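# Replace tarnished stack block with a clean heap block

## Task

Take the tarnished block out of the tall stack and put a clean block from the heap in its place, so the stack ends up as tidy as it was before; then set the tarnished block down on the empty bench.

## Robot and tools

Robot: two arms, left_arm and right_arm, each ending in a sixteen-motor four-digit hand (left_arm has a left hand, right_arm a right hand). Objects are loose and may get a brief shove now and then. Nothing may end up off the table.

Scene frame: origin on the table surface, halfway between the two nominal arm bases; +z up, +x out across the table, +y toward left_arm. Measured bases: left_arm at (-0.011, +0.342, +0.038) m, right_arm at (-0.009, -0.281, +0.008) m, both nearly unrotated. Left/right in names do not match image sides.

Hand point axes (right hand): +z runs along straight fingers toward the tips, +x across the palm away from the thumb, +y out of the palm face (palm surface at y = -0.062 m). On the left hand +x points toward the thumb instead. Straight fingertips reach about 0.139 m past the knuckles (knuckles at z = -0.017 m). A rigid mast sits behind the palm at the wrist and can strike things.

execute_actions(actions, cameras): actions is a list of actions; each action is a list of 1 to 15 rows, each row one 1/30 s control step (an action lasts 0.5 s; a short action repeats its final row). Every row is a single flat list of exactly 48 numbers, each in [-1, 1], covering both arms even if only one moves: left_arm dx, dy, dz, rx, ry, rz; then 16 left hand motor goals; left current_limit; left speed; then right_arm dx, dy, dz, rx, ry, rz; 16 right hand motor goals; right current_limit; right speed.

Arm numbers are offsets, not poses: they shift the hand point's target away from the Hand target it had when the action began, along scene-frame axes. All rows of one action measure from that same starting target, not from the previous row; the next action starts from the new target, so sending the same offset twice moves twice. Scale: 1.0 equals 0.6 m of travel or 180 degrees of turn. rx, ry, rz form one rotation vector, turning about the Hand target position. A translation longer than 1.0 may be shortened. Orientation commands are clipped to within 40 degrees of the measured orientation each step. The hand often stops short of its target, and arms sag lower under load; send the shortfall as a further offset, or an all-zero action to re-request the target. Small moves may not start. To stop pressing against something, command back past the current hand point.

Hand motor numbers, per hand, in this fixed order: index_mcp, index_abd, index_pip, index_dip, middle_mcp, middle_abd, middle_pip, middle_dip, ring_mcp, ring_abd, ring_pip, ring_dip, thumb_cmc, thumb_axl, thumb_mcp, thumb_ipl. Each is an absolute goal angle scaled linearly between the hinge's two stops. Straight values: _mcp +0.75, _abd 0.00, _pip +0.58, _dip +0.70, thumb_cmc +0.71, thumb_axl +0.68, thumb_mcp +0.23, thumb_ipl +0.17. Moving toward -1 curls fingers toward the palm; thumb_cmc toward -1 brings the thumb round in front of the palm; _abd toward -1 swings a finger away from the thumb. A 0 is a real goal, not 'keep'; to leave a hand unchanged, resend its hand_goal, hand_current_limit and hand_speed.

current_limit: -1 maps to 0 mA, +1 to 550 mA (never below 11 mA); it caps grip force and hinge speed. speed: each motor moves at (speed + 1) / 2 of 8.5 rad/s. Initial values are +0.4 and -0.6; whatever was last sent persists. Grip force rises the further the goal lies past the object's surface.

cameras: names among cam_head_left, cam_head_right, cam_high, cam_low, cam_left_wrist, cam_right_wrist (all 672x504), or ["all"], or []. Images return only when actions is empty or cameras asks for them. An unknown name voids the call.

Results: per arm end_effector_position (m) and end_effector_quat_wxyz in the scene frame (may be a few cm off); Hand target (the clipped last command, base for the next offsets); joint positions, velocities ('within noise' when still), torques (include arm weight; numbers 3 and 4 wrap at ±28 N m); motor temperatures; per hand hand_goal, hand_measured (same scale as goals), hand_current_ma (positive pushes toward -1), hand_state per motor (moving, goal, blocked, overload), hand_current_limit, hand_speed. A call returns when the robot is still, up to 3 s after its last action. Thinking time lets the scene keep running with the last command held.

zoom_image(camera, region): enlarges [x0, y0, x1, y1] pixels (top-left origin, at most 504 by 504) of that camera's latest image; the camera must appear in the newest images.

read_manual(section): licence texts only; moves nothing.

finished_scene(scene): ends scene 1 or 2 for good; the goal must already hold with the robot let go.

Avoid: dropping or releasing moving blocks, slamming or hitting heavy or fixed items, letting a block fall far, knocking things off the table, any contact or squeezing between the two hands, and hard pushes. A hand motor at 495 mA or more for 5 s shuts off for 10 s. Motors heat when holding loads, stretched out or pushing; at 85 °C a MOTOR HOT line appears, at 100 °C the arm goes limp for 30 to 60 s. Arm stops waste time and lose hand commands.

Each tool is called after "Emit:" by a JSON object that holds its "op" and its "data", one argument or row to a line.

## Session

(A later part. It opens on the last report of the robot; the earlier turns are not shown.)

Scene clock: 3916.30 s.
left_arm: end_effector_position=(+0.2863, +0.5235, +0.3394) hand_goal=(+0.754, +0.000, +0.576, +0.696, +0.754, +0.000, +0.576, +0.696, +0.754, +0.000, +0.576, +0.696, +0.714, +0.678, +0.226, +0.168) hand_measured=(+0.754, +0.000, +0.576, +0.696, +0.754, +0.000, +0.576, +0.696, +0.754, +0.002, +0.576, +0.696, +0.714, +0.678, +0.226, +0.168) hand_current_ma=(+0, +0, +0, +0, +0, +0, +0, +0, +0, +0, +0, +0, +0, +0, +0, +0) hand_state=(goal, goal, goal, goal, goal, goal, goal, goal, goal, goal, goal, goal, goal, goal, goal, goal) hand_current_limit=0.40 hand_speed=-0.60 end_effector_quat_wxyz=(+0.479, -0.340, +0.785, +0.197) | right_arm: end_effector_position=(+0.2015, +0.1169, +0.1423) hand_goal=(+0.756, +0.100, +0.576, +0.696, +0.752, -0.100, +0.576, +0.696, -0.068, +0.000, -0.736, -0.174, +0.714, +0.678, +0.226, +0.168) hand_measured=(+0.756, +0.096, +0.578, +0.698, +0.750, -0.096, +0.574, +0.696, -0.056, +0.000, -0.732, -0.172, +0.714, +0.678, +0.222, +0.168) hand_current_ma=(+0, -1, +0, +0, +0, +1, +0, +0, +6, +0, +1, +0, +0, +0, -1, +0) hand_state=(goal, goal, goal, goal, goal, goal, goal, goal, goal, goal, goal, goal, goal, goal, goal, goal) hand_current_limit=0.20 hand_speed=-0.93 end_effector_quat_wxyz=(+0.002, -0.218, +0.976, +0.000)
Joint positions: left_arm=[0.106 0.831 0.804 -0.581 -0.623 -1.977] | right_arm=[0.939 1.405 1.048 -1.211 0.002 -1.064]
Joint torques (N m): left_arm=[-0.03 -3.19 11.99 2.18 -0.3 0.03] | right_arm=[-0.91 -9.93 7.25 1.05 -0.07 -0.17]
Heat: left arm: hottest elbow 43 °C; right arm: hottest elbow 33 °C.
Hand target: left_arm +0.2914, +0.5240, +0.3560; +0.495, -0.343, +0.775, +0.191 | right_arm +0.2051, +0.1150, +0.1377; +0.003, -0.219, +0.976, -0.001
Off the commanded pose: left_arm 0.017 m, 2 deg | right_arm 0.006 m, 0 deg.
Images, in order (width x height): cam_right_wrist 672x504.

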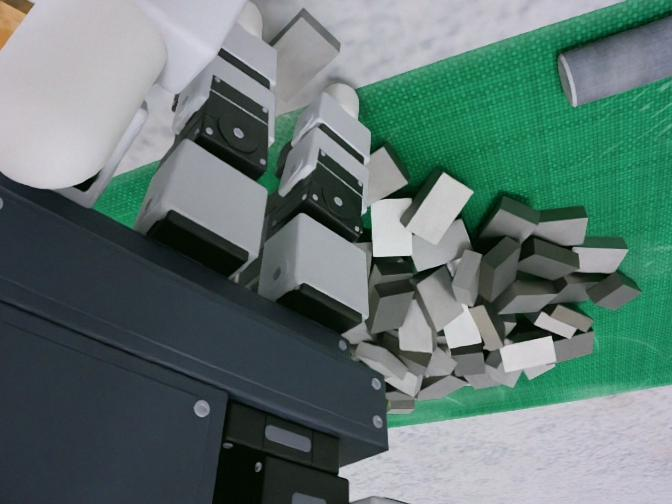

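Emit:
{"op": "execute_actions", "data": {
  "actions": [
    [[0,0,0,0,0,0,0.754,0,0.576,0.696,0.754,0,0.576,0.696,0.754,0,0.576,0.696,0.714,0.678,0.226,0.168,0.4,-0.6,0.0082,0.0009,-0.004,0,0,0,0.756,0.09,0.576,0.696,0.752,-0.09,0.576,0.696,-0.068,0,-0.737,-0.174,0.714,0.678,0.226,0.168,0.2,-0.93]]
  ],
  "cameras": ["cam_right_wrist"]
}}

Emit:
{"op": "zoom_image", "data": {
  "camera": "cam_right_wrist",
  "region": [245, 0, 375, 130]
}}

Scene clock: 3937.83 s.
left_arm: end_effector_position=(+0.2863, +0.5235, +0.3394) hand_goal=(+0.754, +0.000, +0.576, +0.696, +0.754, +0.000, +0.576, +0.696, +0.754, +0.000, +0.576, +0.696, +0.714, +0.678, +0.226, +0.168) hand_measured=(+0.754, +0.000, +0.576, +0.696, +0.754, +0.000, +0.576, +0.696, +0.754, +0.002, +0.576, +0.696, +0.714, +0.678, +0.226, +0.168) hand_current_ma=(+0, +0, +0, +0, +0, +0, +0, +0, +0, +0, +0, +0, +0, +0, +0, +0) hand_state=(goal, goal, goal, goal, goal, goal, goal, goal, goal, goal, goal, goal, goal, goal, goal, goal) hand_current_limit=0.40 hand_speed=-0.60 end_effector_quat_wxyz=(+0.479, -0.340, +0.785, +0.197) | right_arm: end_effector_position=(+0.2064, +0.1159, +0.1393) hand_goal=(+0.756, +0.090, +0.576, +0.696, +0.752, -0.090, +0.576, +0.696, -0.068, +0.000, -0.736, -0.174, +0.714, +0.678, +0.226, +0.168) hand_measured=(+0.756, +0.092, +0.578, +0.698, +0.750, -0.092, +0.574, +0.696, -0.056, +0.000, -0.732, -0.172, +0.714, +0.678, +0.222, +0.168) hand_current_ma=(+0, +0, +0, +0, +0, +0, +0, +0, +6, +0, +1, +0, +0, +0, -1, +0) hand_state=(goal, goal, goal, goal, goal, goal, goal, goal, goal, goal, goal, goal, goal, goal, goal, goal) hand_current_limit=0.20 hand_speed=-0.93 end_effector_quat_wxyz=(+0.001, -0.215, +0.977, -0.001)
Joint positions: left_arm=[0.106 0.831 0.804 -0.581 -0.623 -1.977] | right_arm=[0.928 1.413 1.048 -1.205 0.003 -1.07]
Joint torques (N m): left_arm=[-0.09 -3.14 11.97 2.17 -0.3 0.02] | right_arm=[-0.79 -9.76 7.61 1.06 -0.08 -0.2]
Heat: left arm: hottest elbow 43 °C; right arm: hottest elbow 33 °C.
Hand target: left_arm +0.2914, +0.5240, +0.3560; +0.495, -0.343, +0.775, +0.191 | right_arm +0.2101, +0.1156, +0.1352; +0.003, -0.219, +0.976, -0.001
Off the commanded pose: left_arm 0.017 m, 2 deg | right_arm 0.005 m, 0 deg.
Images, in order (width x height): cam_right_wrist 672x504.

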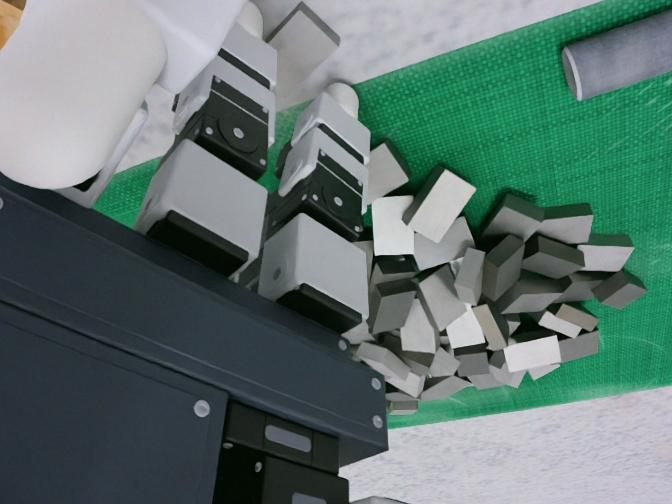

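Scaled by 3.877 from the camera's 672x504 image, which has a finer 960x720 frame.

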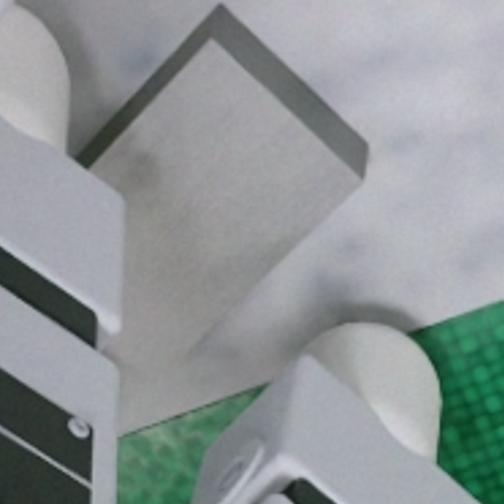

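Emit:
{"op": "execute_actions", "data": {
  "actions": [
    [[0,0,0,0,0,0,0.754,0,0.576,0.696,0.754,0,0.576,0.696,0.754,0,0.576,0.696,0.714,0.678,0.226,0.168,0.4,-0.6,0,0,-0.005,0,0,0,0.756,0.04,0.576,0.696,0.752,-0.04,0.576,0.696,-0.068,0,-0.737,-0.174,0.714,0.678,0.226,0.168,0.2,-0.93]]
  ],
  "cameras": ["cam_right_wrist"]
}}

Emit:
{"op": "zoom_image", "data": {
  "camera": "cam_right_wrist",
  "region": [245, 0, 375, 130]
}}

Scene clock: 3946.83 s.
left_arm: end_effector_position=(+0.2863, +0.5235, +0.3394) hand_goal=(+0.754, +0.000, +0.576, +0.696, +0.754, +0.000, +0.576, +0.696, +0.754, +0.000, +0.576, +0.696, +0.714, +0.678, +0.226, +0.168) hand_measured=(+0.754, +0.000, +0.576, +0.696, +0.754, +0.000, +0.576, +0.696, +0.754, +0.002, +0.576, +0.696, +0.714, +0.678, +0.226, +0.168) hand_current_ma=(+0, +0, +0, +0, +0, +0, +0, +0, +0, +0, +0, +0, +0, +0, +0, +0) hand_state=(goal, goal, goal, goal, goal, goal, goal, goal, goal, goal, goal, goal, goal, goal, goal, goal) hand_current_limit=0.40 hand_speed=-0.60 end_effector_quat_wxyz=(+0.479, -0.340, +0.785, +0.197) | right_arm: end_effector_position=(+0.2075, +0.1174, +0.1389) hand_goal=(+0.756, +0.040, +0.576, +0.696, +0.752, -0.040, +0.576, +0.696, -0.068, +0.000, -0.736, -0.174, +0.714, +0.678, +0.226, +0.168) hand_measured=(+0.756, +0.044, +0.578, +0.698, +0.750, -0.044, +0.574, +0.696, -0.056, +0.000, -0.732, -0.172, +0.714, +0.678, +0.222, +0.168) hand_current_ma=(+0, +0, +0, +0, +0, +0, +0, +0, +6, +0, +1, +0, +0, +0, -1, +0) hand_state=(goal, goal, goal, goal, goal, goal, goal, goal, goal, goal, goal, goal, goal, goal, goal, goal) hand_current_limit=0.20 hand_speed=-0.93 end_effector_quat_wxyz=(+0.003, -0.215, +0.977, +0.001)
Joint positions: left_arm=[0.106 0.831 0.804 -0.581 -0.623 -1.977] | right_arm=[0.928 1.415 1.048 -1.197 0.003 -1.07]
Joint torques (N m): left_arm=[-0.09 -3.19 12 2.19 -0.3 0.02] | right_arm=[-0.79 -9.76 7.17 1.1 -0.09 -0.21]
Heat: left arm: hottest elbow 43 °C; right arm: hottest elbow 34 °C.
Hand target: left_arm +0.2914, +0.5240, +0.3560; +0.495, -0.343, +0.775, +0.191 | right_arm +0.2101, +0.1156, +0.1322; +0.003, -0.219, +0.976, -0.001
Off the commanded pose: left_arm 0.017 m, 2 deg | right_arm 0.007 m, 0 deg.
Images, in order (width x height): cam_right_wrist 672x504.

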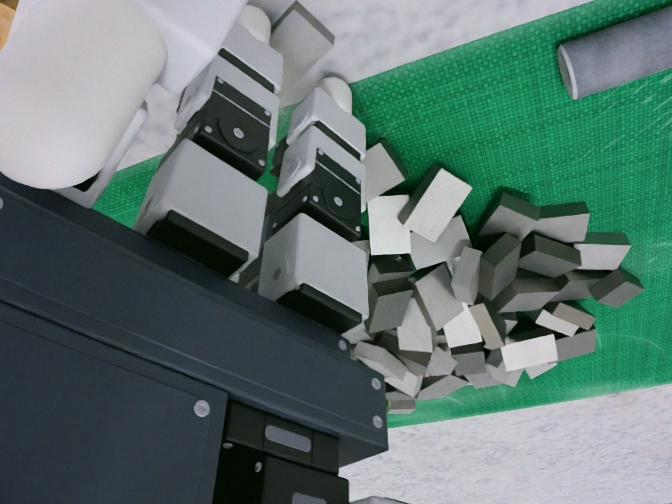

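Scaled by 3.877 from the camera's 672x504 image, which has a finer 960x720 frame.

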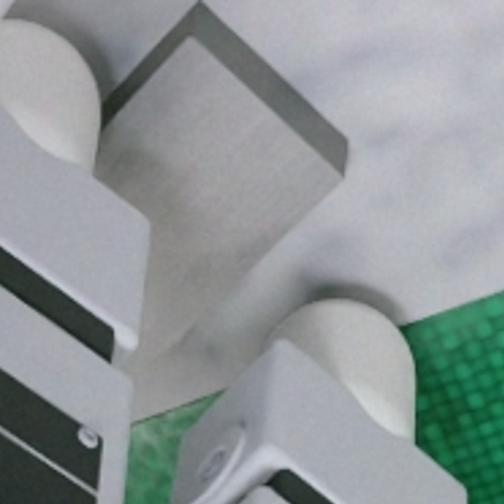

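Emit:
{"op": "execute_actions", "data": {
  "actions": [
    [[0,0,0,0,0,0,0.754,0,0.576,0.696,0.754,0,0.576,0.696,0.754,0,0.576,0.696,0.714,0.678,0.226,0.168,0.4,-0.6,0,0,-0.002,0,0,0,0.756,0.04,0.576,0.696,0.752,-0.04,0.576,0.696,-0.068,0,-0.737,-0.174,0.714,0.678,0.226,0.168,0.2,-0.93]]
  ],
  "cameras": ["cam_right_wrist"]
}}

Emit:
{"op": "zoom_image", "data": {
  "camera": "cam_right_wrist",
  "region": [245, 0, 375, 130]
}}

Scene clock: 3954.60 s.
left_arm: end_effector_position=(+0.2863, +0.5235, +0.3394) hand_goal=(+0.754, +0.000, +0.576, +0.696, +0.754, +0.000, +0.576, +0.696, +0.754, +0.000, +0.576, +0.696, +0.714, +0.678, +0.226, +0.168) hand_measured=(+0.754, +0.000, +0.576, +0.696, +0.754, +0.000, +0.576, +0.696, +0.754, +0.002, +0.576, +0.696, +0.714, +0.678, +0.226, +0.168) hand_current_ma=(+0, +0, +0, +0, +0, +0, +0, +0, +0, +0, +0, +0, +0, +0, +0, +0) hand_state=(goal, goal, goal, goal, goal, goal, goal, goal, goal, goal, goal, goal, goal, goal, goal, goal) hand_current_limit=0.40 hand_speed=-0.60 end_effector_quat_wxyz=(+0.479, -0.340, +0.785, +0.197) | right_arm: end_effector_position=(+0.2075, +0.1174, +0.1388) hand_goal=(+0.756, +0.040, +0.576, +0.696, +0.752, -0.040, +0.576, +0.696, -0.068, +0.000, -0.736, -0.174, +0.714, +0.678, +0.226, +0.168) hand_measured=(+0.756, +0.044, +0.578, +0.698, +0.750, -0.044, +0.574, +0.696, -0.056, +0.000, -0.732, -0.172, +0.714, +0.678, +0.222, +0.168) hand_current_ma=(+0, +0, +0, +0, +0, +0, +0, +0, +6, +0, +1, +0, +0, +0, -1, +0) hand_state=(goal, goal, goal, goal, goal, goal, goal, goal, goal, goal, goal, goal, goal, goal, goal, goal) hand_current_limit=0.20 hand_speed=-0.93 end_effector_quat_wxyz=(+0.003, -0.215, +0.977, +0.001)
Joint positions: left_arm=[0.106 0.831 0.804 -0.581 -0.623 -1.977] | right_arm=[0.928 1.415 1.048 -1.197 0.003 -1.07]
Joint torques (N m): left_arm=[-0.09 -3.25 12 2.18 -0.3 0.03] | right_arm=[-0.79 -9.64 6.98 1.21 -0.09 -0.2]
Heat: left arm: hottest elbow 43 °C; right arm: hottest elbow 34 °C.
Hand target: left_arm +0.2914, +0.5240, +0.3560; +0.495, -0.343, +0.775, +0.191 | right_arm +0.2101, +0.1155, +0.1309; +0.003, -0.219, +0.976, -0.001
Off the commanded pose: left_arm 0.017 m, 2 deg | right_arm 0.008 m, 0 deg.
Images, in order (width x height): cam_right_wrist 672x504.

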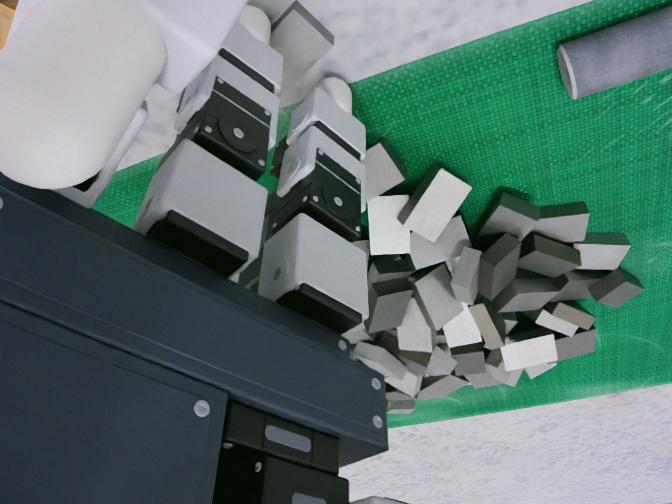

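Scaled by 3.877 from the camera's 672x504 image, which has a finer 960x720 frame.

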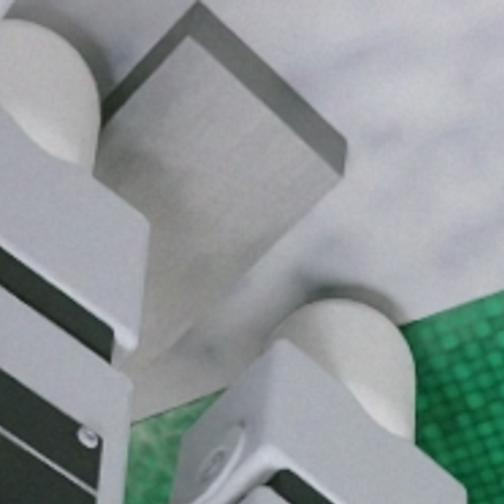

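Emit:
{"op": "execute_actions", "data": {
  "actions": [
    [[0,0,0,0,0,0,0.754,0,0.576,0.696,0.754,0,0.576,0.696,0.754,0,0.576,0.696,0.714,0.678,0.226,0.168,0.4,-0.6,0,0,-0.002,0,0,0,0.756,0.04,0.576,0.696,0.752,-0.04,0.576,0.696,-0.068,0,-0.737,-0.174,0.714,0.678,0.226,0.168,0.2,-0.93]]
  ],
  "cameras": ["cam_right_wrist"]
}}

Emit:
{"op": "zoom_image", "data": {
  "camera": "cam_right_wrist",
  "region": [245, 0, 375, 130]
}}

Scene clock: 3963.20 s.
left_arm: end_effector_position=(+0.2863, +0.5235, +0.3394) hand_goal=(+0.754, +0.000, +0.576, +0.696, +0.754, +0.000, +0.576, +0.696, +0.754, +0.000, +0.576, +0.696, +0.714, +0.678, +0.226, +0.168) hand_measured=(+0.754, +0.000, +0.576, +0.696, +0.754, +0.000, +0.576, +0.696, +0.754, +0.002, +0.576, +0.696, +0.714, +0.678, +0.226, +0.168) hand_current_ma=(+0, +0, +0, +0, +0, +0, +0, +0, +0, +0, +0, +0, +0, +0, +0, +0) hand_state=(goal, goal, goal, goal, goal, goal, goal, goal, goal, goal, goal, goal, goal, goal, goal, goal) hand_current_limit=0.40 hand_speed=-0.60 end_effector_quat_wxyz=(+0.479, -0.340, +0.785, +0.197) | right_arm: end_effector_position=(+0.2076, +0.1177, +0.1388) hand_goal=(+0.756, +0.040, +0.576, +0.696, +0.752, -0.040, +0.576, +0.696, -0.068, +0.000, -0.736, -0.174, +0.714, +0.678, +0.226, +0.168) hand_measured=(+0.756, +0.044, +0.578, +0.698, +0.752, -0.046, +0.576, +0.696, -0.056, +0.000, -0.732, -0.172, +0.714, +0.678, +0.222, +0.168) hand_current_ma=(+0, +0, +0, +0, +0, -1, +0, +0, +6, +0, +1, +0, +0, +0, -1, +0) hand_state=(goal, goal, goal, goal, goal, goal, goal, goal, goal, goal, goal, goal, goal, goal, goal, goal) hand_current_limit=0.20 hand_speed=-0.93 end_effector_quat_wxyz=(+0.004, -0.216, +0.976, +0.002)
Joint positions: left_arm=[0.106 0.831 0.804 -0.581 -0.623 -1.977] | right_arm=[0.928 1.415 1.048 -1.195 0.003 -1.07]
Joint torques (N m): left_arm=[-0.03 -3.19 11.99 2.21 -0.31 0.03] | right_arm=[-0.85 -9.58 6.83 1.29 -0.09 -0.2]
Heat: left arm: hottest elbow 43 °C; right arm: hottest elbow 34 °C.
Hand target: left_arm +0.2914, +0.5240, +0.3560; +0.495, -0.343, +0.775, +0.191 | right_arm +0.2101, +0.1155, +0.1298; +0.003, -0.219, +0.976, -0.001
Off the commanded pose: left_arm 0.017 m, 2 deg | right_arm 0.010 m, 0 deg.
Images, in order (width x height): cam_right_wrist 672x504.

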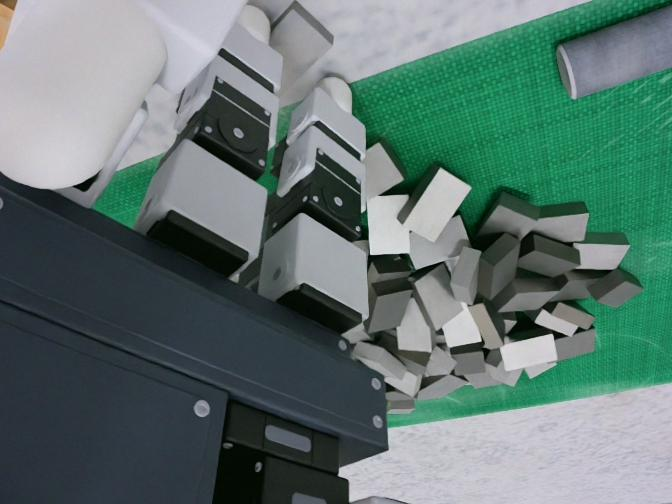

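Scaled by 3.877 from the camera's 672x504 image, which has a finer 960x720 frame.

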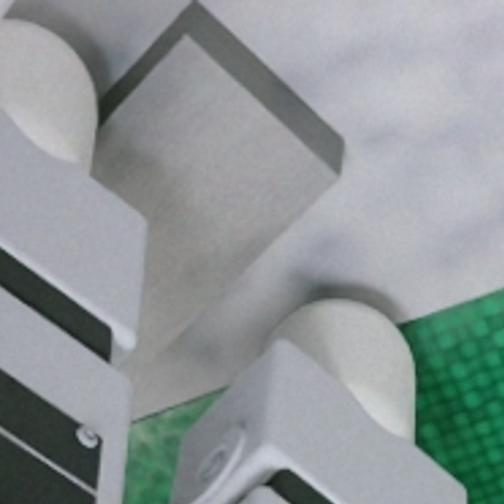

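Emit:
{"op": "execute_actions", "data": {
  "actions": [
    [[0,0,0,0,0,0,0.754,0,0.576,0.696,0.754,0,0.576,0.696,0.754,0,0.576,0.696,0.714,0.678,0.226,0.168,0.4,-0.6,-0.0042,-0.0074,0.003,0,0,0,0.756,0.04,0.576,0.696,0.752,-0.04,0.576,0.696,-0.068,0,-0.737,-0.174,0.714,0.678,0.226,0.168,0.2,-0.93]]
  ],
  "cameras": ["cam_right_wrist"]
}}

Emit:
{"op": "zoom_image", "data": {
  "camera": "cam_right_wrist",
  "region": [245, 0, 375, 130]
}}

Scene clock: 3978.10 s.
left_arm: end_effector_position=(+0.2863, +0.5235, +0.3394) hand_goal=(+0.754, +0.000, +0.576, +0.696, +0.754, +0.000, +0.576, +0.696, +0.754, +0.000, +0.576, +0.696, +0.714, +0.678, +0.226, +0.168) hand_measured=(+0.754, +0.000, +0.576, +0.696, +0.754, +0.000, +0.576, +0.696, +0.754, +0.002, +0.576, +0.696, +0.714, +0.678, +0.226, +0.168) hand_current_ma=(+0, +0, +0, +0, +0, +0, +0, +0, +0, +0, +0, +0, +0, +0, +0, +0) hand_state=(goal, goal, goal, goal, goal, goal, goal, goal, goal, goal, goal, goal, goal, goal, goal, goal) hand_current_limit=0.40 hand_speed=-0.60 end_effector_quat_wxyz=(+0.479, -0.340, +0.785, +0.197) | right_arm: end_effector_position=(+0.2056, +0.1149, +0.1345) hand_goal=(+0.756, +0.040, +0.576, +0.696, +0.752, -0.040, +0.576, +0.696, -0.068, +0.000, -0.736, -0.174, +0.714, +0.678, +0.226, +0.168) hand_measured=(+0.754, +0.044, +0.576, +0.698, +0.752, -0.044, +0.576, +0.696, -0.056, +0.000, -0.732, -0.172, +0.714, +0.678, +0.222, +0.168) hand_current_ma=(+0, +0, +0, +0, +0, +0, +0, +0, +6, +0, +1, +0, +0, +0, -1, +0) hand_state=(goal, goal, goal, goal, goal, goal, goal, goal, goal, goal, goal, goal, goal, goal, goal, goal) hand_current_limit=0.20 hand_speed=-0.93 end_effector_quat_wxyz=(+0.001, -0.216, +0.976, -0.001)
Joint positions: left_arm=[0.106 0.831 0.804 -0.581 -0.623 -1.977] | right_arm=[0.928 1.415 1.037 -1.192 0.003 -1.071]
Joint torques (N m): left_arm=[-0.09 -3.25 11.99 2.18 -0.3 0.03] | right_arm=[-0.91 -10.7 6.83 0.96 -0.11 -0.21]
Heat: left arm: hottest elbow 43 °C; right arm: hottest elbow 33 °C.
Hand target: left_arm +0.2914, +0.5240, +0.3560; +0.495, -0.343, +0.775, +0.191 | right_arm +0.2074, +0.1111, +0.1315; +0.003, -0.219, +0.976, -0.001
Off the commanded pose: left_arm 0.017 m, 2 deg | right_arm 0.005 m, 0 deg.
Images, in order (width x height): cam_right_wrist 672x504.

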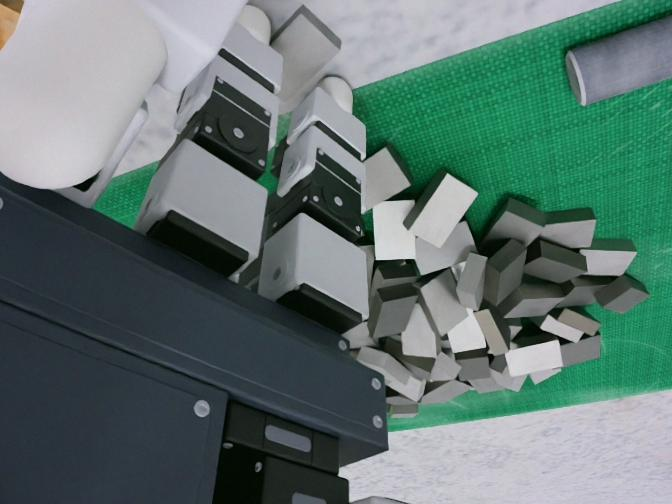

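Scaled by 3.877 from the camera's 672x504 image, which has a finer 960x720 frame.

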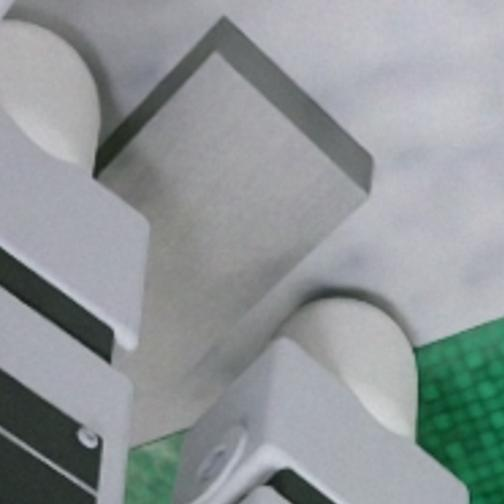

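Emit:
{"op": "execute_actions", "data": {
  "actions": [
    [[0,0,0,0,0,0,0.754,0,0.576,0.696,0.754,0,0.576,0.696,0.754,0,0.576,0.696,0.714,0.678,0.226,0.168,0.4,-0.6,0,0.002,0.003,0,0,0,0.756,-0.005,0.576,0.696,0.752,0.005,0.576,0.696,-0.068,0,-0.737,-0.174,0.714,0.678,0.226,0.168,0.2,-0.95]],
    [[0,0,0,0,0,0,0.754,0,0.576,0.696,0.754,0,0.576,0.696,0.754,0,0.576,0.696,0.714,0.678,0.226,0.168,0.4,-0.6,0,0,0,0,0,0,0.756,-0.2,0.576,0.696,0.754,0.17,0.576,0.696,-0.068,0,-0.737,-0.174,0.714,0.678,0.226,0.168,0.2,-0.93]],
    [[0,0,0,0,0,0,0.754,0,0.576,0.696,0.754,0,0.576,0.696,0.754,0,0.576,0.696,0.714,0.678,0.226,0.168,0.4,-0.6,0,0,0,0,0,0,0.756,-0.2,0.576,0.696,0.754,0.17,0.576,0.696,-0.068,0,-0.737,-0.174,0.714,0.678,0.226,0.168,0.2,-0.93]]
  ],
  "cameras": ["cam_right_wrist","cam_low"]
}}

Emit:
{"op": "zoom_image", "data": {
  "camera": "cam_right_wrist",
  "region": [245, 0, 375, 130]
}}

Emit:
{"op": "zoom_image", "data": {
  "camera": "cam_low",
  "region": [365, 95, 415, 145]
}}

Scene clock: 4008.03 s.
left_arm: end_effector_position=(+0.2863, +0.5235, +0.3394) hand_goal=(+0.754, +0.000, +0.576, +0.696, +0.754, +0.000, +0.576, +0.696, +0.754, +0.000, +0.576, +0.696, +0.714, +0.678, +0.226, +0.168) hand_measured=(+0.754, +0.000, +0.576, +0.696, +0.754, +0.000, +0.576, +0.696, +0.754, +0.002, +0.576, +0.696, +0.714, +0.678, +0.226, +0.168) hand_current_ma=(+0, +0, +0, +0, +0, +0, +0, +0, +0, +0, +0, +0, +0, +0, +0, +0) hand_state=(goal, goal, goal, goal, goal, goal, goal, goal, goal, goal, goal, goal, goal, goal, goal, goal) hand_current_limit=0.40 hand_speed=-0.60 end_effector_quat_wxyz=(+0.479, -0.340, +0.785, +0.197) | right_arm: end_effector_position=(+0.2058, +0.1147, +0.1345) hand_goal=(+0.756, -0.200, +0.576, +0.696, +0.754, +0.170, +0.576, +0.696, -0.068, +0.000, -0.736, -0.174, +0.714, +0.678, +0.226, +0.168) hand_measured=(+0.754, +0.010, +0.576, +0.698, +0.752, +0.020, +0.576, +0.696, -0.056, +0.000, -0.732, -0.172, +0.714, +0.678, +0.222, +0.168) hand_current_ma=(+0, +330, +0, +0, +0, -320, +0, +0, +6, +0, +1, +0, +0, +0, -1, +0) hand_state=(goal, blocked, goal, goal, goal, blocked, goal, goal, goal, goal, goal, goal, goal, goal, goal, goal) hand_current_limit=0.20 hand_speed=-0.93 end_effector_quat_wxyz=(+0.002, -0.216, +0.976, -0.002)
Joint positions: left_arm=[0.106 0.831 0.804 -0.581 -0.623 -1.977] | right_arm=[0.928 1.415 1.037 -1.192 0.005 -1.071]
Joint torques (N m): left_arm=[-0.15 -3.25 11.97 2.21 -0.3 0.03] | right_arm=[-0.73 -10.64 7.28 0.8 -0.15 -0.19]
Heat: left arm: hottest elbow 43 °C; right arm: hottest elbow 34 °C.
Hand target: left_arm +0.2914, +0.5240, +0.3560; +0.495, -0.343, +0.775, +0.191 | right_arm +0.2074, +0.1123, +0.1333; +0.003, -0.219, +0.976, -0.001
Off the commanded pose: left_arm 0.017 m, 2 deg | right_arm 0.003 m, 0 deg.
Images, in order (width x height): cam_low 672x504, cam_right_wrist 672x504.

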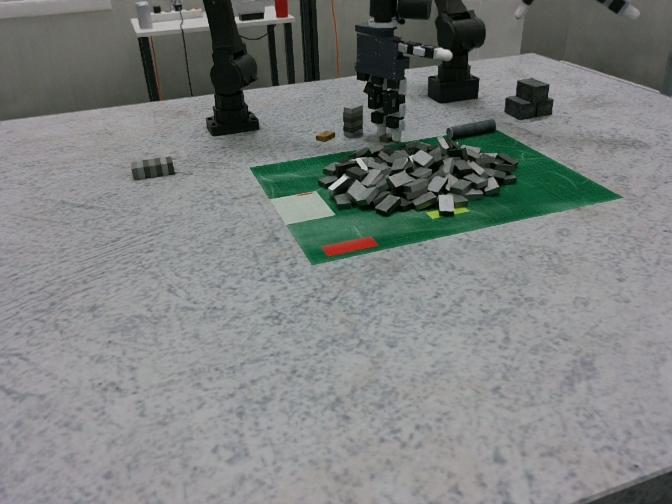

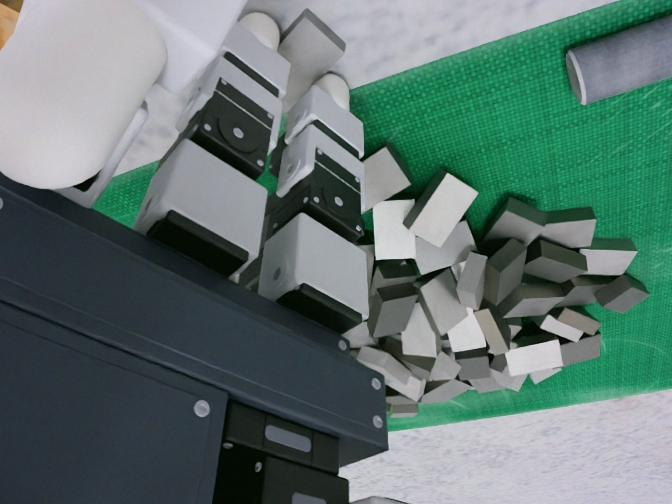

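Scaled by 3.877 from the camera's 672x504 image, which has a finer 960x720 frame.

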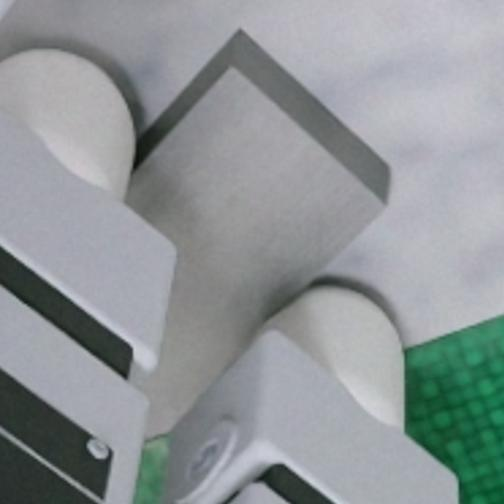

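Scaled by 10.080 from the camera's 672x504 image, which has a finer 960x720 frame.

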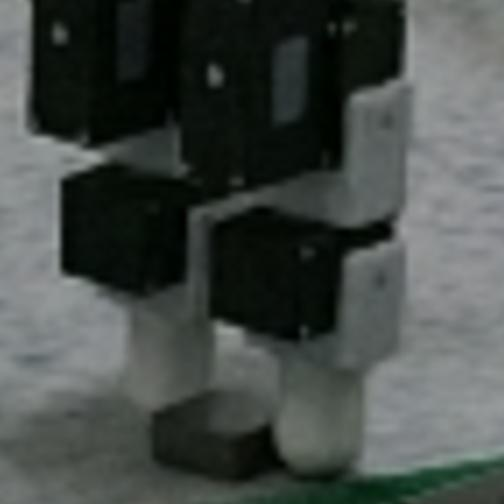

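Emit:
{"op": "execute_actions", "data": {
  "actions": [
    [[0,0,0,0,0,0,0.754,0,0.576,0.696,0.754,0,0.576,0.696,0.754,0,0.576,0.696,0.714,0.678,0.226,0.168,0.4,-0.6,0.0127,0.0235,0.065,0.0194,-0.0105,0,0.754,-0.2,0.576,0.696,0.754,0.17,0.576,0.696,-0.068,0,-0.737,-0.174,0.714,0.678,0.226,0.168,0.2,-0.93]],
    [[0,0,0,0,0,0,0.754,0,0.576,0.696,0.754,0,0.576,0.696,0.754,0,0.576,0.696,0.714,0.678,0.226,0.168,0.4,-0.6,0,0,0.05,0,0,0,0.754,-0.2,0.576,0.696,0.754,0.17,0.576,0.696,-0.068,0,-0.737,-0.174,0.714,0.678,0.226,0.168,0.2,-0.93]]
  ],
  "cameras": ["cam_right_wrist","cam_low"]
}}

Emit:
{"op": "zoom_image", "data": {
  "camera": "cam_right_wrist",
  "region": [245, 0, 375, 130]
}}

Emit:
{"op": "zoom_image", "data": {
  "camera": "cam_low",
  "region": [365, 75, 415, 125]
}}

Scene clock: 4028.13 s.
left_arm: end_effector_position=(+0.2863, +0.5235, +0.3394) hand_goal=(+0.754, +0.000, +0.576, +0.696, +0.754, +0.000, +0.576, +0.696, +0.754, +0.000, +0.576, +0.696, +0.714, +0.678, +0.226, +0.168) hand_measured=(+0.754, +0.000, +0.576, +0.696, +0.754, +0.000, +0.576, +0.696, +0.754, +0.002, +0.576, +0.696, +0.714, +0.678, +0.226, +0.168) hand_current_ma=(+0, +0, +0, +0, +0, +0, +0, +0, +0, +0, +0, +0, +0, +0, +0, +0) hand_state=(goal, goal, goal, goal, goal, goal, goal, goal, goal, goal, goal, goal, goal, goal, goal, goal) hand_current_limit=0.40 hand_speed=-0.60 end_effector_quat_wxyz=(+0.479, -0.340, +0.785, +0.197) | right_arm: end_effector_position=(+0.2027, +0.1126, +0.1716) hand_goal=(+0.754, -0.200, +0.576, +0.696, +0.754, +0.170, +0.576, +0.696, -0.068, +0.000, -0.736, -0.174, +0.714, +0.678, +0.226, +0.168) hand_measured=(+0.754, +0.010, +0.576, +0.698, +0.752, +0.020, +0.576, +0.696, -0.056, +0.000, -0.732, -0.172, +0.714, +0.678, +0.222, +0.168) hand_current_ma=(+0, +330, +0, +0, +0, -319, +0, +0, +6, +0, +1, +0, +0, +0, -1, +0) hand_state=(goal, blocked, goal, goal, goal, blocked, goal, goal, goal, goal, goal, goal, goal, goal, goal, goal) hand_current_limit=0.20 hand_speed=-0.93 end_effector_quat_wxyz=(+0.003, -0.216, +0.976, +0.005)
Joint positions: left_arm=[0.106 0.831 0.804 -0.581 -0.623 -1.977] | right_arm=[0.928 1.367 1.088 -1.28 -0.003 -1.071]
Joint torques (N m): left_arm=[-0.03 -3.31 12 2.19 -0.3 0.03] | right_arm=[-0.62 -10.93 13.08 0.12 -0.26 -0.17]
Heat: left arm: hottest elbow 43 °C; right arm: hottest elbow 34 °C.
Hand target: left_arm +0.2914, +0.5240, +0.3560; +0.495, -0.343, +0.775, +0.191 | right_arm +0.2151, +0.1264, +0.2024; +0.025, -0.219, +0.975, +0.025
Off the commanded pose: left_arm 0.017 m, 2 deg | right_arm 0.036 m, 3 deg.
Images, in order (width x height): cam_low 672x504, cam_right_wrist 672x504.

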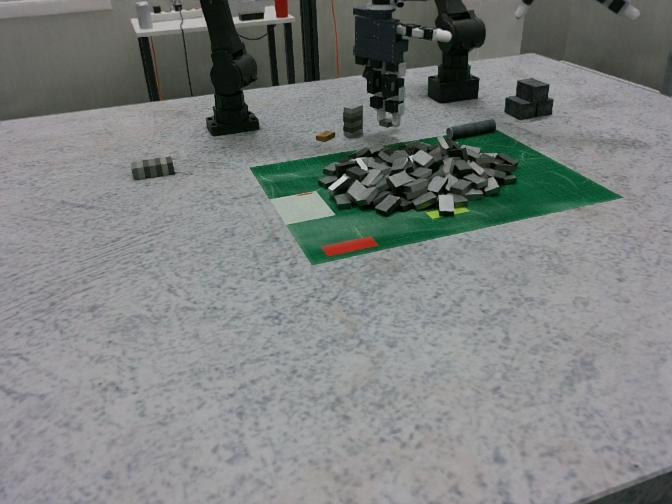

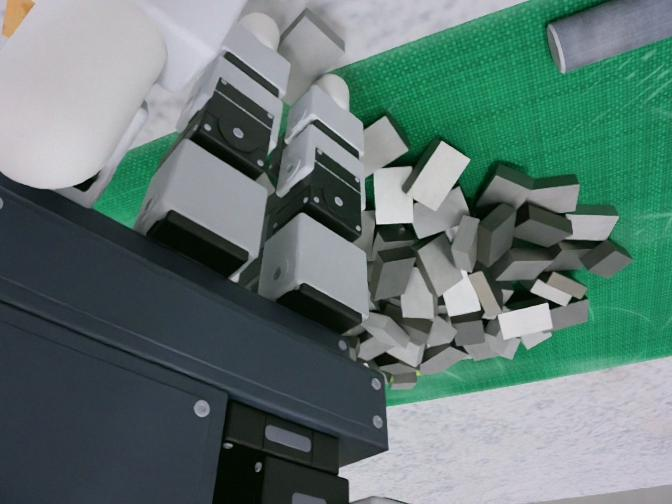

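Scaled by 3.877 from the camera's 672x504 image, which has a finer 960x720 frame.

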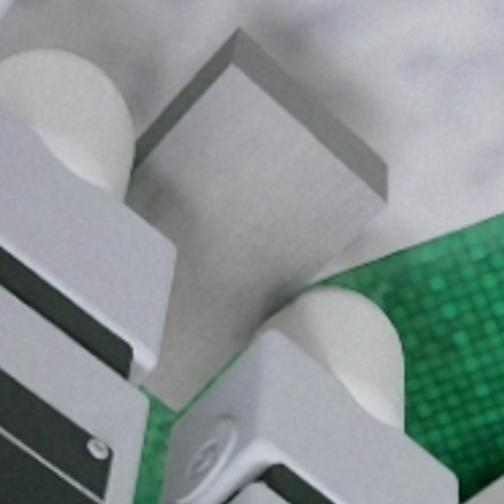

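Scaled by 10.080 from the camera's 672x504 image, which has a finer 960x720 frame.

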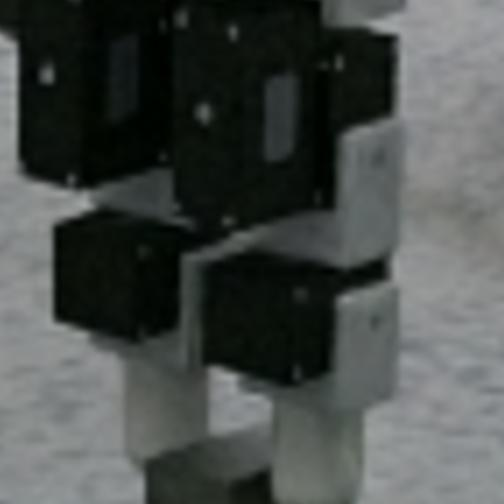

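Emit:
{"op": "execute_actions", "data": {
  "actions": [
    [[0,0,0,0,0,0,0.754,0,0.576,0.696,0.754,0,0.576,0.696,0.754,0,0.576,0.696,0.714,0.678,0.226,0.168,0.4,-0.6,0,0,0.065,0,0,0,0.754,-0.2,0.576,0.696,0.754,0.17,0.576,0.696,-0.068,0,-0.737,-0.174,0.714,0.678,0.226,0.168,0.2,-0.93]],
    [[0,0,0,0,0,0,0.754,0,0.576,0.696,0.754,0,0.576,0.696,0.754,0,0.576,0.696,0.714,0.678,0.226,0.168,0.4,-0.6,0,0,0.065,0,0,0,0.754,-0.2,0.576,0.696,0.754,0.17,0.576,0.696,-0.068,0,-0.737,-0.174,0.714,0.678,0.226,0.168,0.2,-0.93]]
  ],
  "cameras": ["cam_right_wrist","cam_low"]
}}

Emit:
{"op": "zoom_image", "data": {
  "camera": "cam_right_wrist",
  "region": [245, 0, 375, 130]
}}

Emit:
{"op": "zoom_image", "data": {
  "camera": "cam_low",
  "region": [355, 55, 415, 115]
}}

Scene clock: 4038.50 s.
left_arm: end_effector_position=(+0.2863, +0.5235, +0.3394) hand_goal=(+0.754, +0.000, +0.576, +0.696, +0.754, +0.000, +0.576, +0.696, +0.754, +0.000, +0.576, +0.696, +0.714, +0.678, +0.226, +0.168) hand_measured=(+0.754, +0.000, +0.576, +0.696, +0.754, +0.000, +0.576, +0.696, +0.754, +0.002, +0.576, +0.696, +0.714, +0.678, +0.226, +0.168) hand_current_ma=(+0, +0, +0, +0, +0, +0, +0, +0, +0, +0, +0, +0, +0, +0, +0, +0) hand_state=(goal, goal, goal, goal, goal, goal, goal, goal, goal, goal, goal, goal, goal, goal, goal, goal) hand_current_limit=0.40 hand_speed=-0.60 end_effector_quat_wxyz=(+0.479, -0.340, +0.785, +0.197) | right_arm: end_effector_position=(+0.2052, +0.1162, +0.2481) hand_goal=(+0.754, -0.200, +0.576, +0.696, +0.754, +0.170, +0.576, +0.696, -0.068, +0.000, -0.736, -0.174, +0.714, +0.678, +0.226, +0.168) hand_measured=(+0.754, +0.010, +0.576, +0.698, +0.752, +0.020, +0.576, +0.696, -0.056, +0.000, -0.732, -0.172, +0.714, +0.678, +0.222, +0.168) hand_current_ma=(+0, +330, +0, +0, +0, -319, +0, +0, +6, +0, +1, +0, +0, +0, -1, +0) hand_state=(goal, blocked, goal, goal, goal, blocked, goal, goal, goal, goal, goal, goal, goal, goal, goal, goal) hand_current_limit=0.20 hand_speed=-0.93 end_effector_quat_wxyz=(+0.003, -0.216, +0.976, +0.005)
Joint positions: left_arm=[0.106 0.831 0.804 -0.581 -0.623 -1.977] | right_arm=[0.928 1.343 1.269 -1.486 -0.003 -1.071]
Joint torques (N m): left_arm=[-0.09 -3.25 12 2.19 -0.29 0.03] | right_arm=[-0.62 -10.81 13.71 0.17 -0.24 -0.17]
Heat: left arm: hottest elbow 43 °C; right arm: hottest elbow 36 °C.
Hand target: left_arm +0.2914, +0.5240, +0.3560; +0.495, -0.343, +0.775, +0.191 | right_arm +0.2150, +0.1263, +0.2804; +0.025, -0.219, +0.975, +0.025
Off the commanded pose: left_arm 0.017 m, 2 deg | right_arm 0.035 m, 4 deg.
Images, in order (width x height): cam_low 672x504, cam_right_wrist 672x504.

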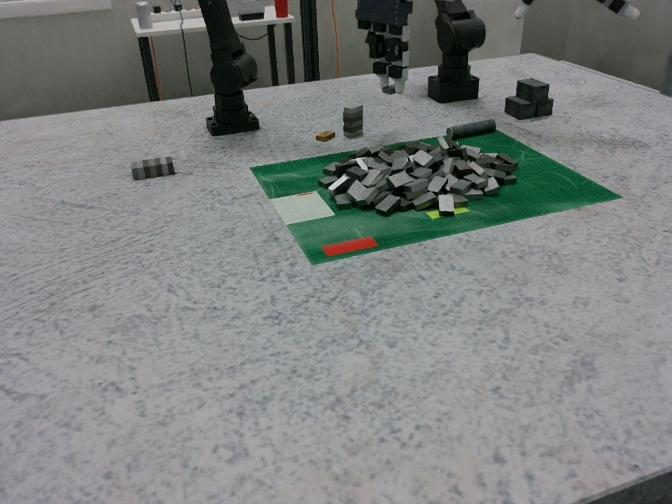

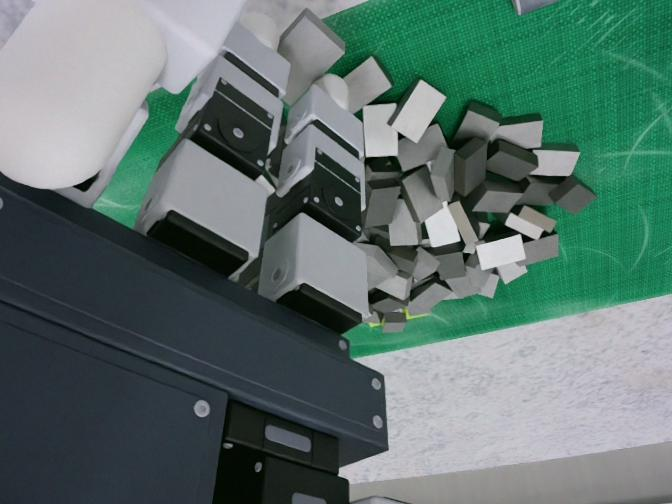

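Scaled by 3.877 from the camera's 672x504 image, which has a finer 960x720 frame.

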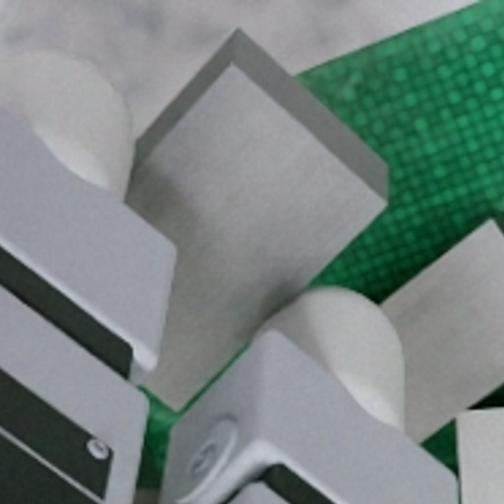

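Scaled by 8.400 from the camera's 672x504 image, which has a finer 960x720 frame.

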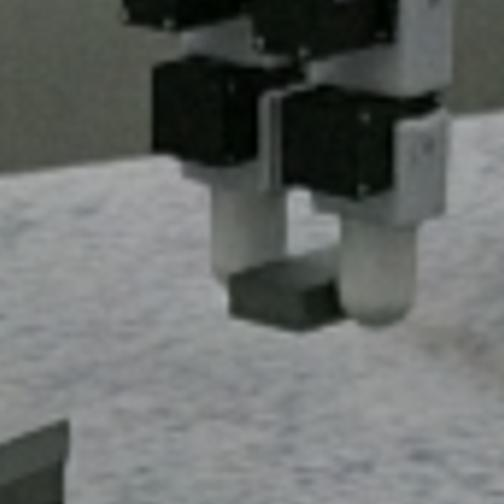

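Emit:
{"op": "execute_actions", "data": {
  "actions": [
    [[0,0,0,0,0,0,0.754,0,0.576,0.696,0.754,0,0.576,0.696,0.754,0,0.576,0.696,0.714,0.678,0.226,0.168,0.4,-0.6,-0.06,-0.06,0.01,-0.0097,0.0052,0,0.754,-0.2,0.576,0.696,0.754,0.17,0.576,0.696,-0.068,0,-0.737,-0.174,0.714,0.678,0.226,0.168,0.2,-0.93]],
    [[0,0,0,0,0,0,0.754,0,0.576,0.696,0.754,0,0.576,0.696,0.754,0,0.576,0.696,0.714,0.678,0.226,0.168,0.4,-0.6,-0.0675,-0.0637,-0.03,-0.0097,0.0053,0,0.754,-0.2,0.576,0.696,0.754,0.17,0.576,0.696,-0.068,0,-0.737,-0.174,0.714,0.678,0.226,0.168,0.2,-0.93]]
  ],
  "cameras": ["cam_right_wrist","cam_low"]
}}

Emit:
{"op": "zoom_image", "data": {
  "camera": "cam_right_wrist",
  "region": [245, 0, 375, 130]
}}

Emit:
{"op": "zoom_image", "data": {
  "camera": "cam_low",
  "region": [330, 68, 380, 138]
}}

Scene clock: 4066.53 s.
left_arm: end_effector_position=(+0.2863, +0.5235, +0.3394) hand_goal=(+0.754, +0.000, +0.576, +0.696, +0.754, +0.000, +0.576, +0.696, +0.754, +0.000, +0.576, +0.696, +0.714, +0.678, +0.226, +0.168) hand_measured=(+0.754, +0.000, +0.576, +0.696, +0.754, +0.000, +0.576, +0.696, +0.754, +0.002, +0.576, +0.696, +0.714, +0.678, +0.226, +0.168) hand_current_ma=(+0, +0, +0, +0, +0, +0, +0, +0, +0, +0, +0, +0, +0, +0, +0, +0) hand_state=(goal, goal, goal, goal, goal, goal, goal, goal, goal, goal, goal, goal, goal, goal, goal, goal) hand_current_limit=0.40 hand_speed=-0.60 end_effector_quat_wxyz=(+0.479, -0.340, +0.785, +0.197) | right_arm: end_effector_position=(+0.1418, +0.0543, +0.2673) hand_goal=(+0.754, -0.200, +0.576, +0.696, +0.754, +0.170, +0.576, +0.696, -0.068, +0.000, -0.736, -0.174, +0.714, +0.678, +0.226, +0.168) hand_measured=(+0.754, +0.008, +0.576, +0.698, +0.750, +0.022, +0.574, +0.696, -0.056, +0.000, -0.732, -0.172, +0.714, +0.678, +0.222, +0.168) hand_current_ma=(+0, +330, +0, +0, -1, -315, +0, +0, +6, +0, +1, +0, +0, +0, -1, +0) hand_state=(goal, blocked, goal, goal, goal, blocked, goal, goal, goal, goal, goal, goal, goal, goal, goal, goal) hand_current_limit=0.20 hand_speed=-0.93 end_effector_quat_wxyz=(+0.003, -0.223, +0.975, +0.000)
Joint positions: left_arm=[0.106 0.831 0.804 -0.581 -0.623 -1.977] | right_arm=[0.977 1.117 1.132 -1.581 0.003 -1.037]
Joint torques (N m): left_arm=[-0.09 -3.31 11.99 2.18 -0.3 0.03] | right_arm=[0.5 -7.18 8.16 0.23 -0.11 0.06]
Heat: left arm: hottest elbow 43 °C; right arm: hottest elbow 36 °C.
Hand target: left_arm +0.2914, +0.5240, +0.3560; +0.495, -0.343, +0.775, +0.191 | right_arm +0.1386, +0.0522, +0.2683; +0.003, -0.219, +0.976, -0.001
Off the commanded pose: left_arm 0.017 m, 2 deg | right_arm 0.004 m, 0 deg.
Images, in order (width x height): cam_low 672x504, cam_right_wrist 672x504.

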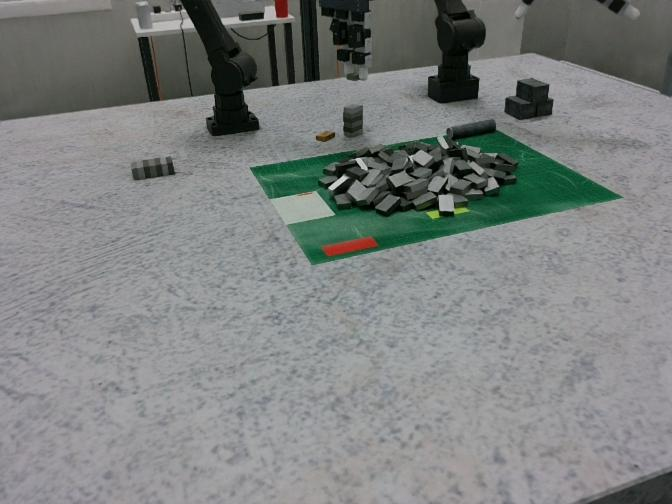

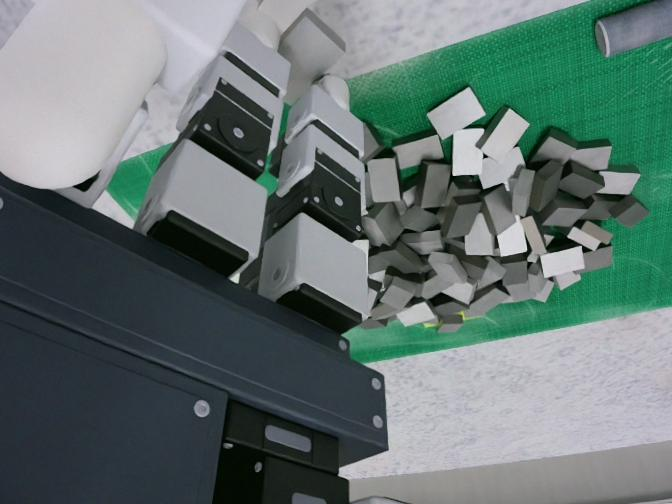

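Scaled by 3.877 from the camera's 672x504 image, which has a finer 960x720 frame.

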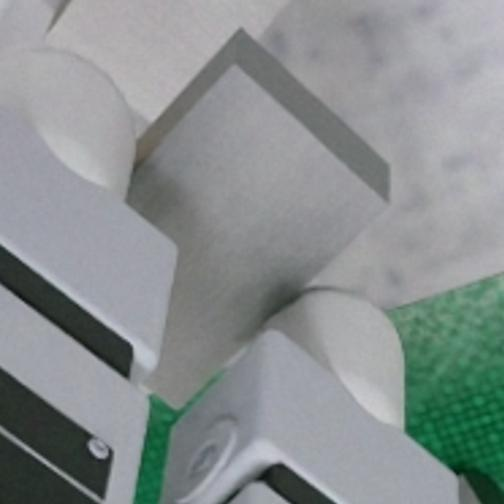

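Scaled by 7.200 from the camera's 672x504 image, which has a finer 960x720 frame.

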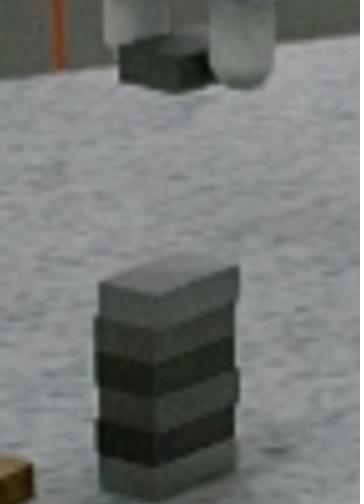

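Emit:
{"op": "execute_actions", "data": {
  "actions": [
    [[0,0,0,0,0,0,0.754,0,0.576,0.696,0.754,0,0.576,0.696,0.754,0,0.576,0.696,0.714,0.678,0.226,0.168,0.4,-0.6,-0.0057,-0.0023,-0.045,0,0,0,0.754,-0.2,0.576,0.696,0.754,0.17,0.576,0.696,-0.068,0,-0.737,-0.174,0.714,0.678,0.226,0.168,0.2,-0.93]],
    [[0,0,0,0,0,0,0.754,0,0.576,0.696,0.754,0,0.576,0.696,0.754,0,0.576,0.696,0.714,0.678,0.226,0.168,0.4,-0.6,0,0,-0.03,0,0,0,0.754,-0.2,0.576,0.696,0.754,0.17,0.576,0.696,-0.068,0,-0.737,-0.174,0.714,0.678,0.226,0.168,0.2,-0.93]]
  ],
  "cameras": ["cam_right_wrist","cam_low"]
}}

Emit:
{"op": "zoom_image", "data": {
  "camera": "cam_right_wrist",
  "region": [285, 0, 350, 65]
}}

Emit:
{"op": "zoom_image", "data": {
  "camera": "cam_low",
  "region": [335, 85, 375, 140]
}}

Scene clock: 4089.77 s.
left_arm: end_effector_position=(+0.2863, +0.5235, +0.3394) hand_goal=(+0.754, +0.000, +0.576, +0.696, +0.754, +0.000, +0.576, +0.696, +0.754, +0.000, +0.576, +0.696, +0.714, +0.678, +0.226, +0.168) hand_measured=(+0.754, +0.000, +0.576, +0.696, +0.754, +0.000, +0.576, +0.696, +0.754, +0.002, +0.576, +0.696, +0.714, +0.678, +0.226, +0.168) hand_current_ma=(+0, +0, +0, +0, +0, +0, +0, +0, +0, +0, +0, +0, +0, +0, +0, +0) hand_state=(goal, goal, goal, goal, goal, goal, goal, goal, goal, goal, goal, goal, goal, goal, goal, goal) hand_current_limit=0.40 hand_speed=-0.60 end_effector_quat_wxyz=(+0.479, -0.340, +0.785, +0.197) | right_arm: end_effector_position=(+0.1361, +0.0479, +0.2221) hand_goal=(+0.754, -0.200, +0.576, +0.696, +0.754, +0.170, +0.576, +0.696, -0.068, +0.000, -0.736, -0.174, +0.714, +0.678, +0.226, +0.168) hand_measured=(+0.754, +0.008, +0.576, +0.698, +0.750, +0.022, +0.574, +0.696, -0.056, +0.000, -0.732, -0.172, +0.714, +0.678, +0.222, +0.168) hand_current_ma=(+0, +330, +0, +0, -1, -315, +0, +0, +6, +0, +1, +0, +0, +0, -1, +0) hand_state=(goal, blocked, goal, goal, goal, blocked, goal, goal, goal, goal, goal, goal, goal, goal, goal, goal) hand_current_limit=0.20 hand_speed=-0.93 end_effector_quat_wxyz=(-0.004, -0.221, +0.975, -0.006)
Joint positions: left_arm=[0.106 0.831 0.804 -0.581 -0.623 -1.977] | right_arm=[0.982 1.11 1.012 -1.486 0.003 -1.029]
Joint torques (N m): left_arm=[-0.09 -3.25 11.99 2.18 -0.31 0.02] | right_arm=[0.73 -6.71 8.01 1.05 -0.11 0.06]
Heat: left arm: hottest elbow 43 °C; right arm: hottest elbow 36 °C.
Hand target: left_arm +0.2914, +0.5240, +0.3560; +0.495, -0.343, +0.775, +0.191 | right_arm +0.1352, +0.0508, +0.2233; +0.003, -0.219, +0.976, -0.001
Off the commanded pose: left_arm 0.017 m, 2 deg | right_arm 0.003 m, 1 deg.
Images, in order (width x height): cam_low 672x504, cam_right_wrist 672x504.

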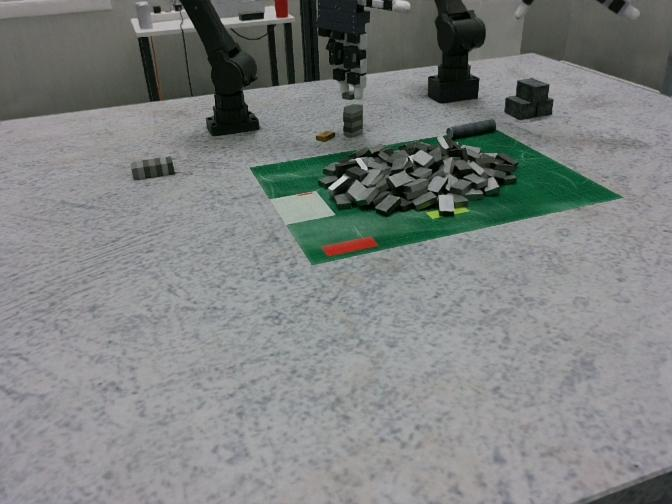

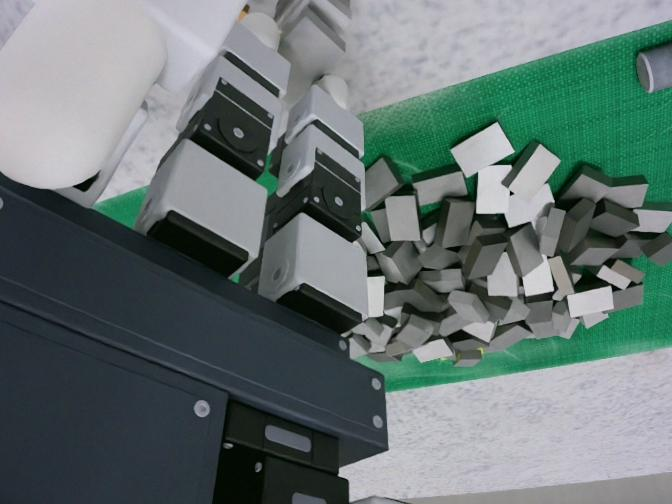

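Scaled by 7.754 from the camera's 672x504 image, which has a finer 960x720 frame.

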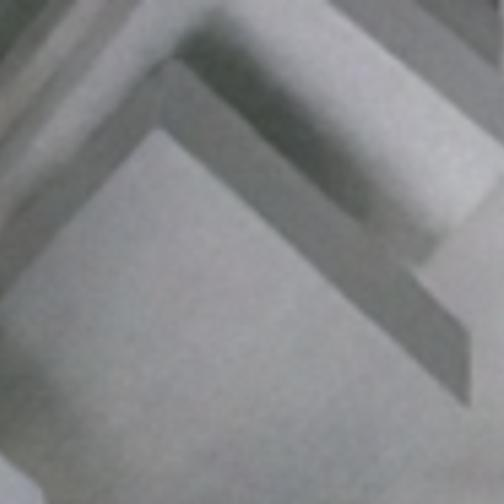

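Scaled by 9.164 from the camera's 672x504 image, which has a finer 960x720 frame.

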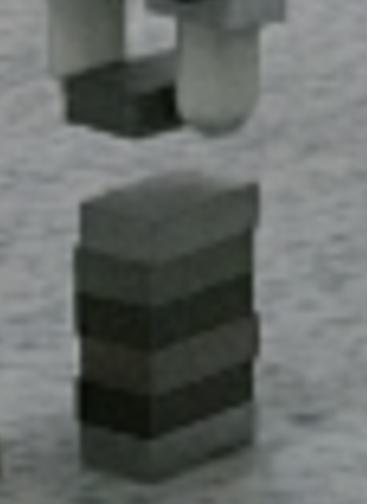

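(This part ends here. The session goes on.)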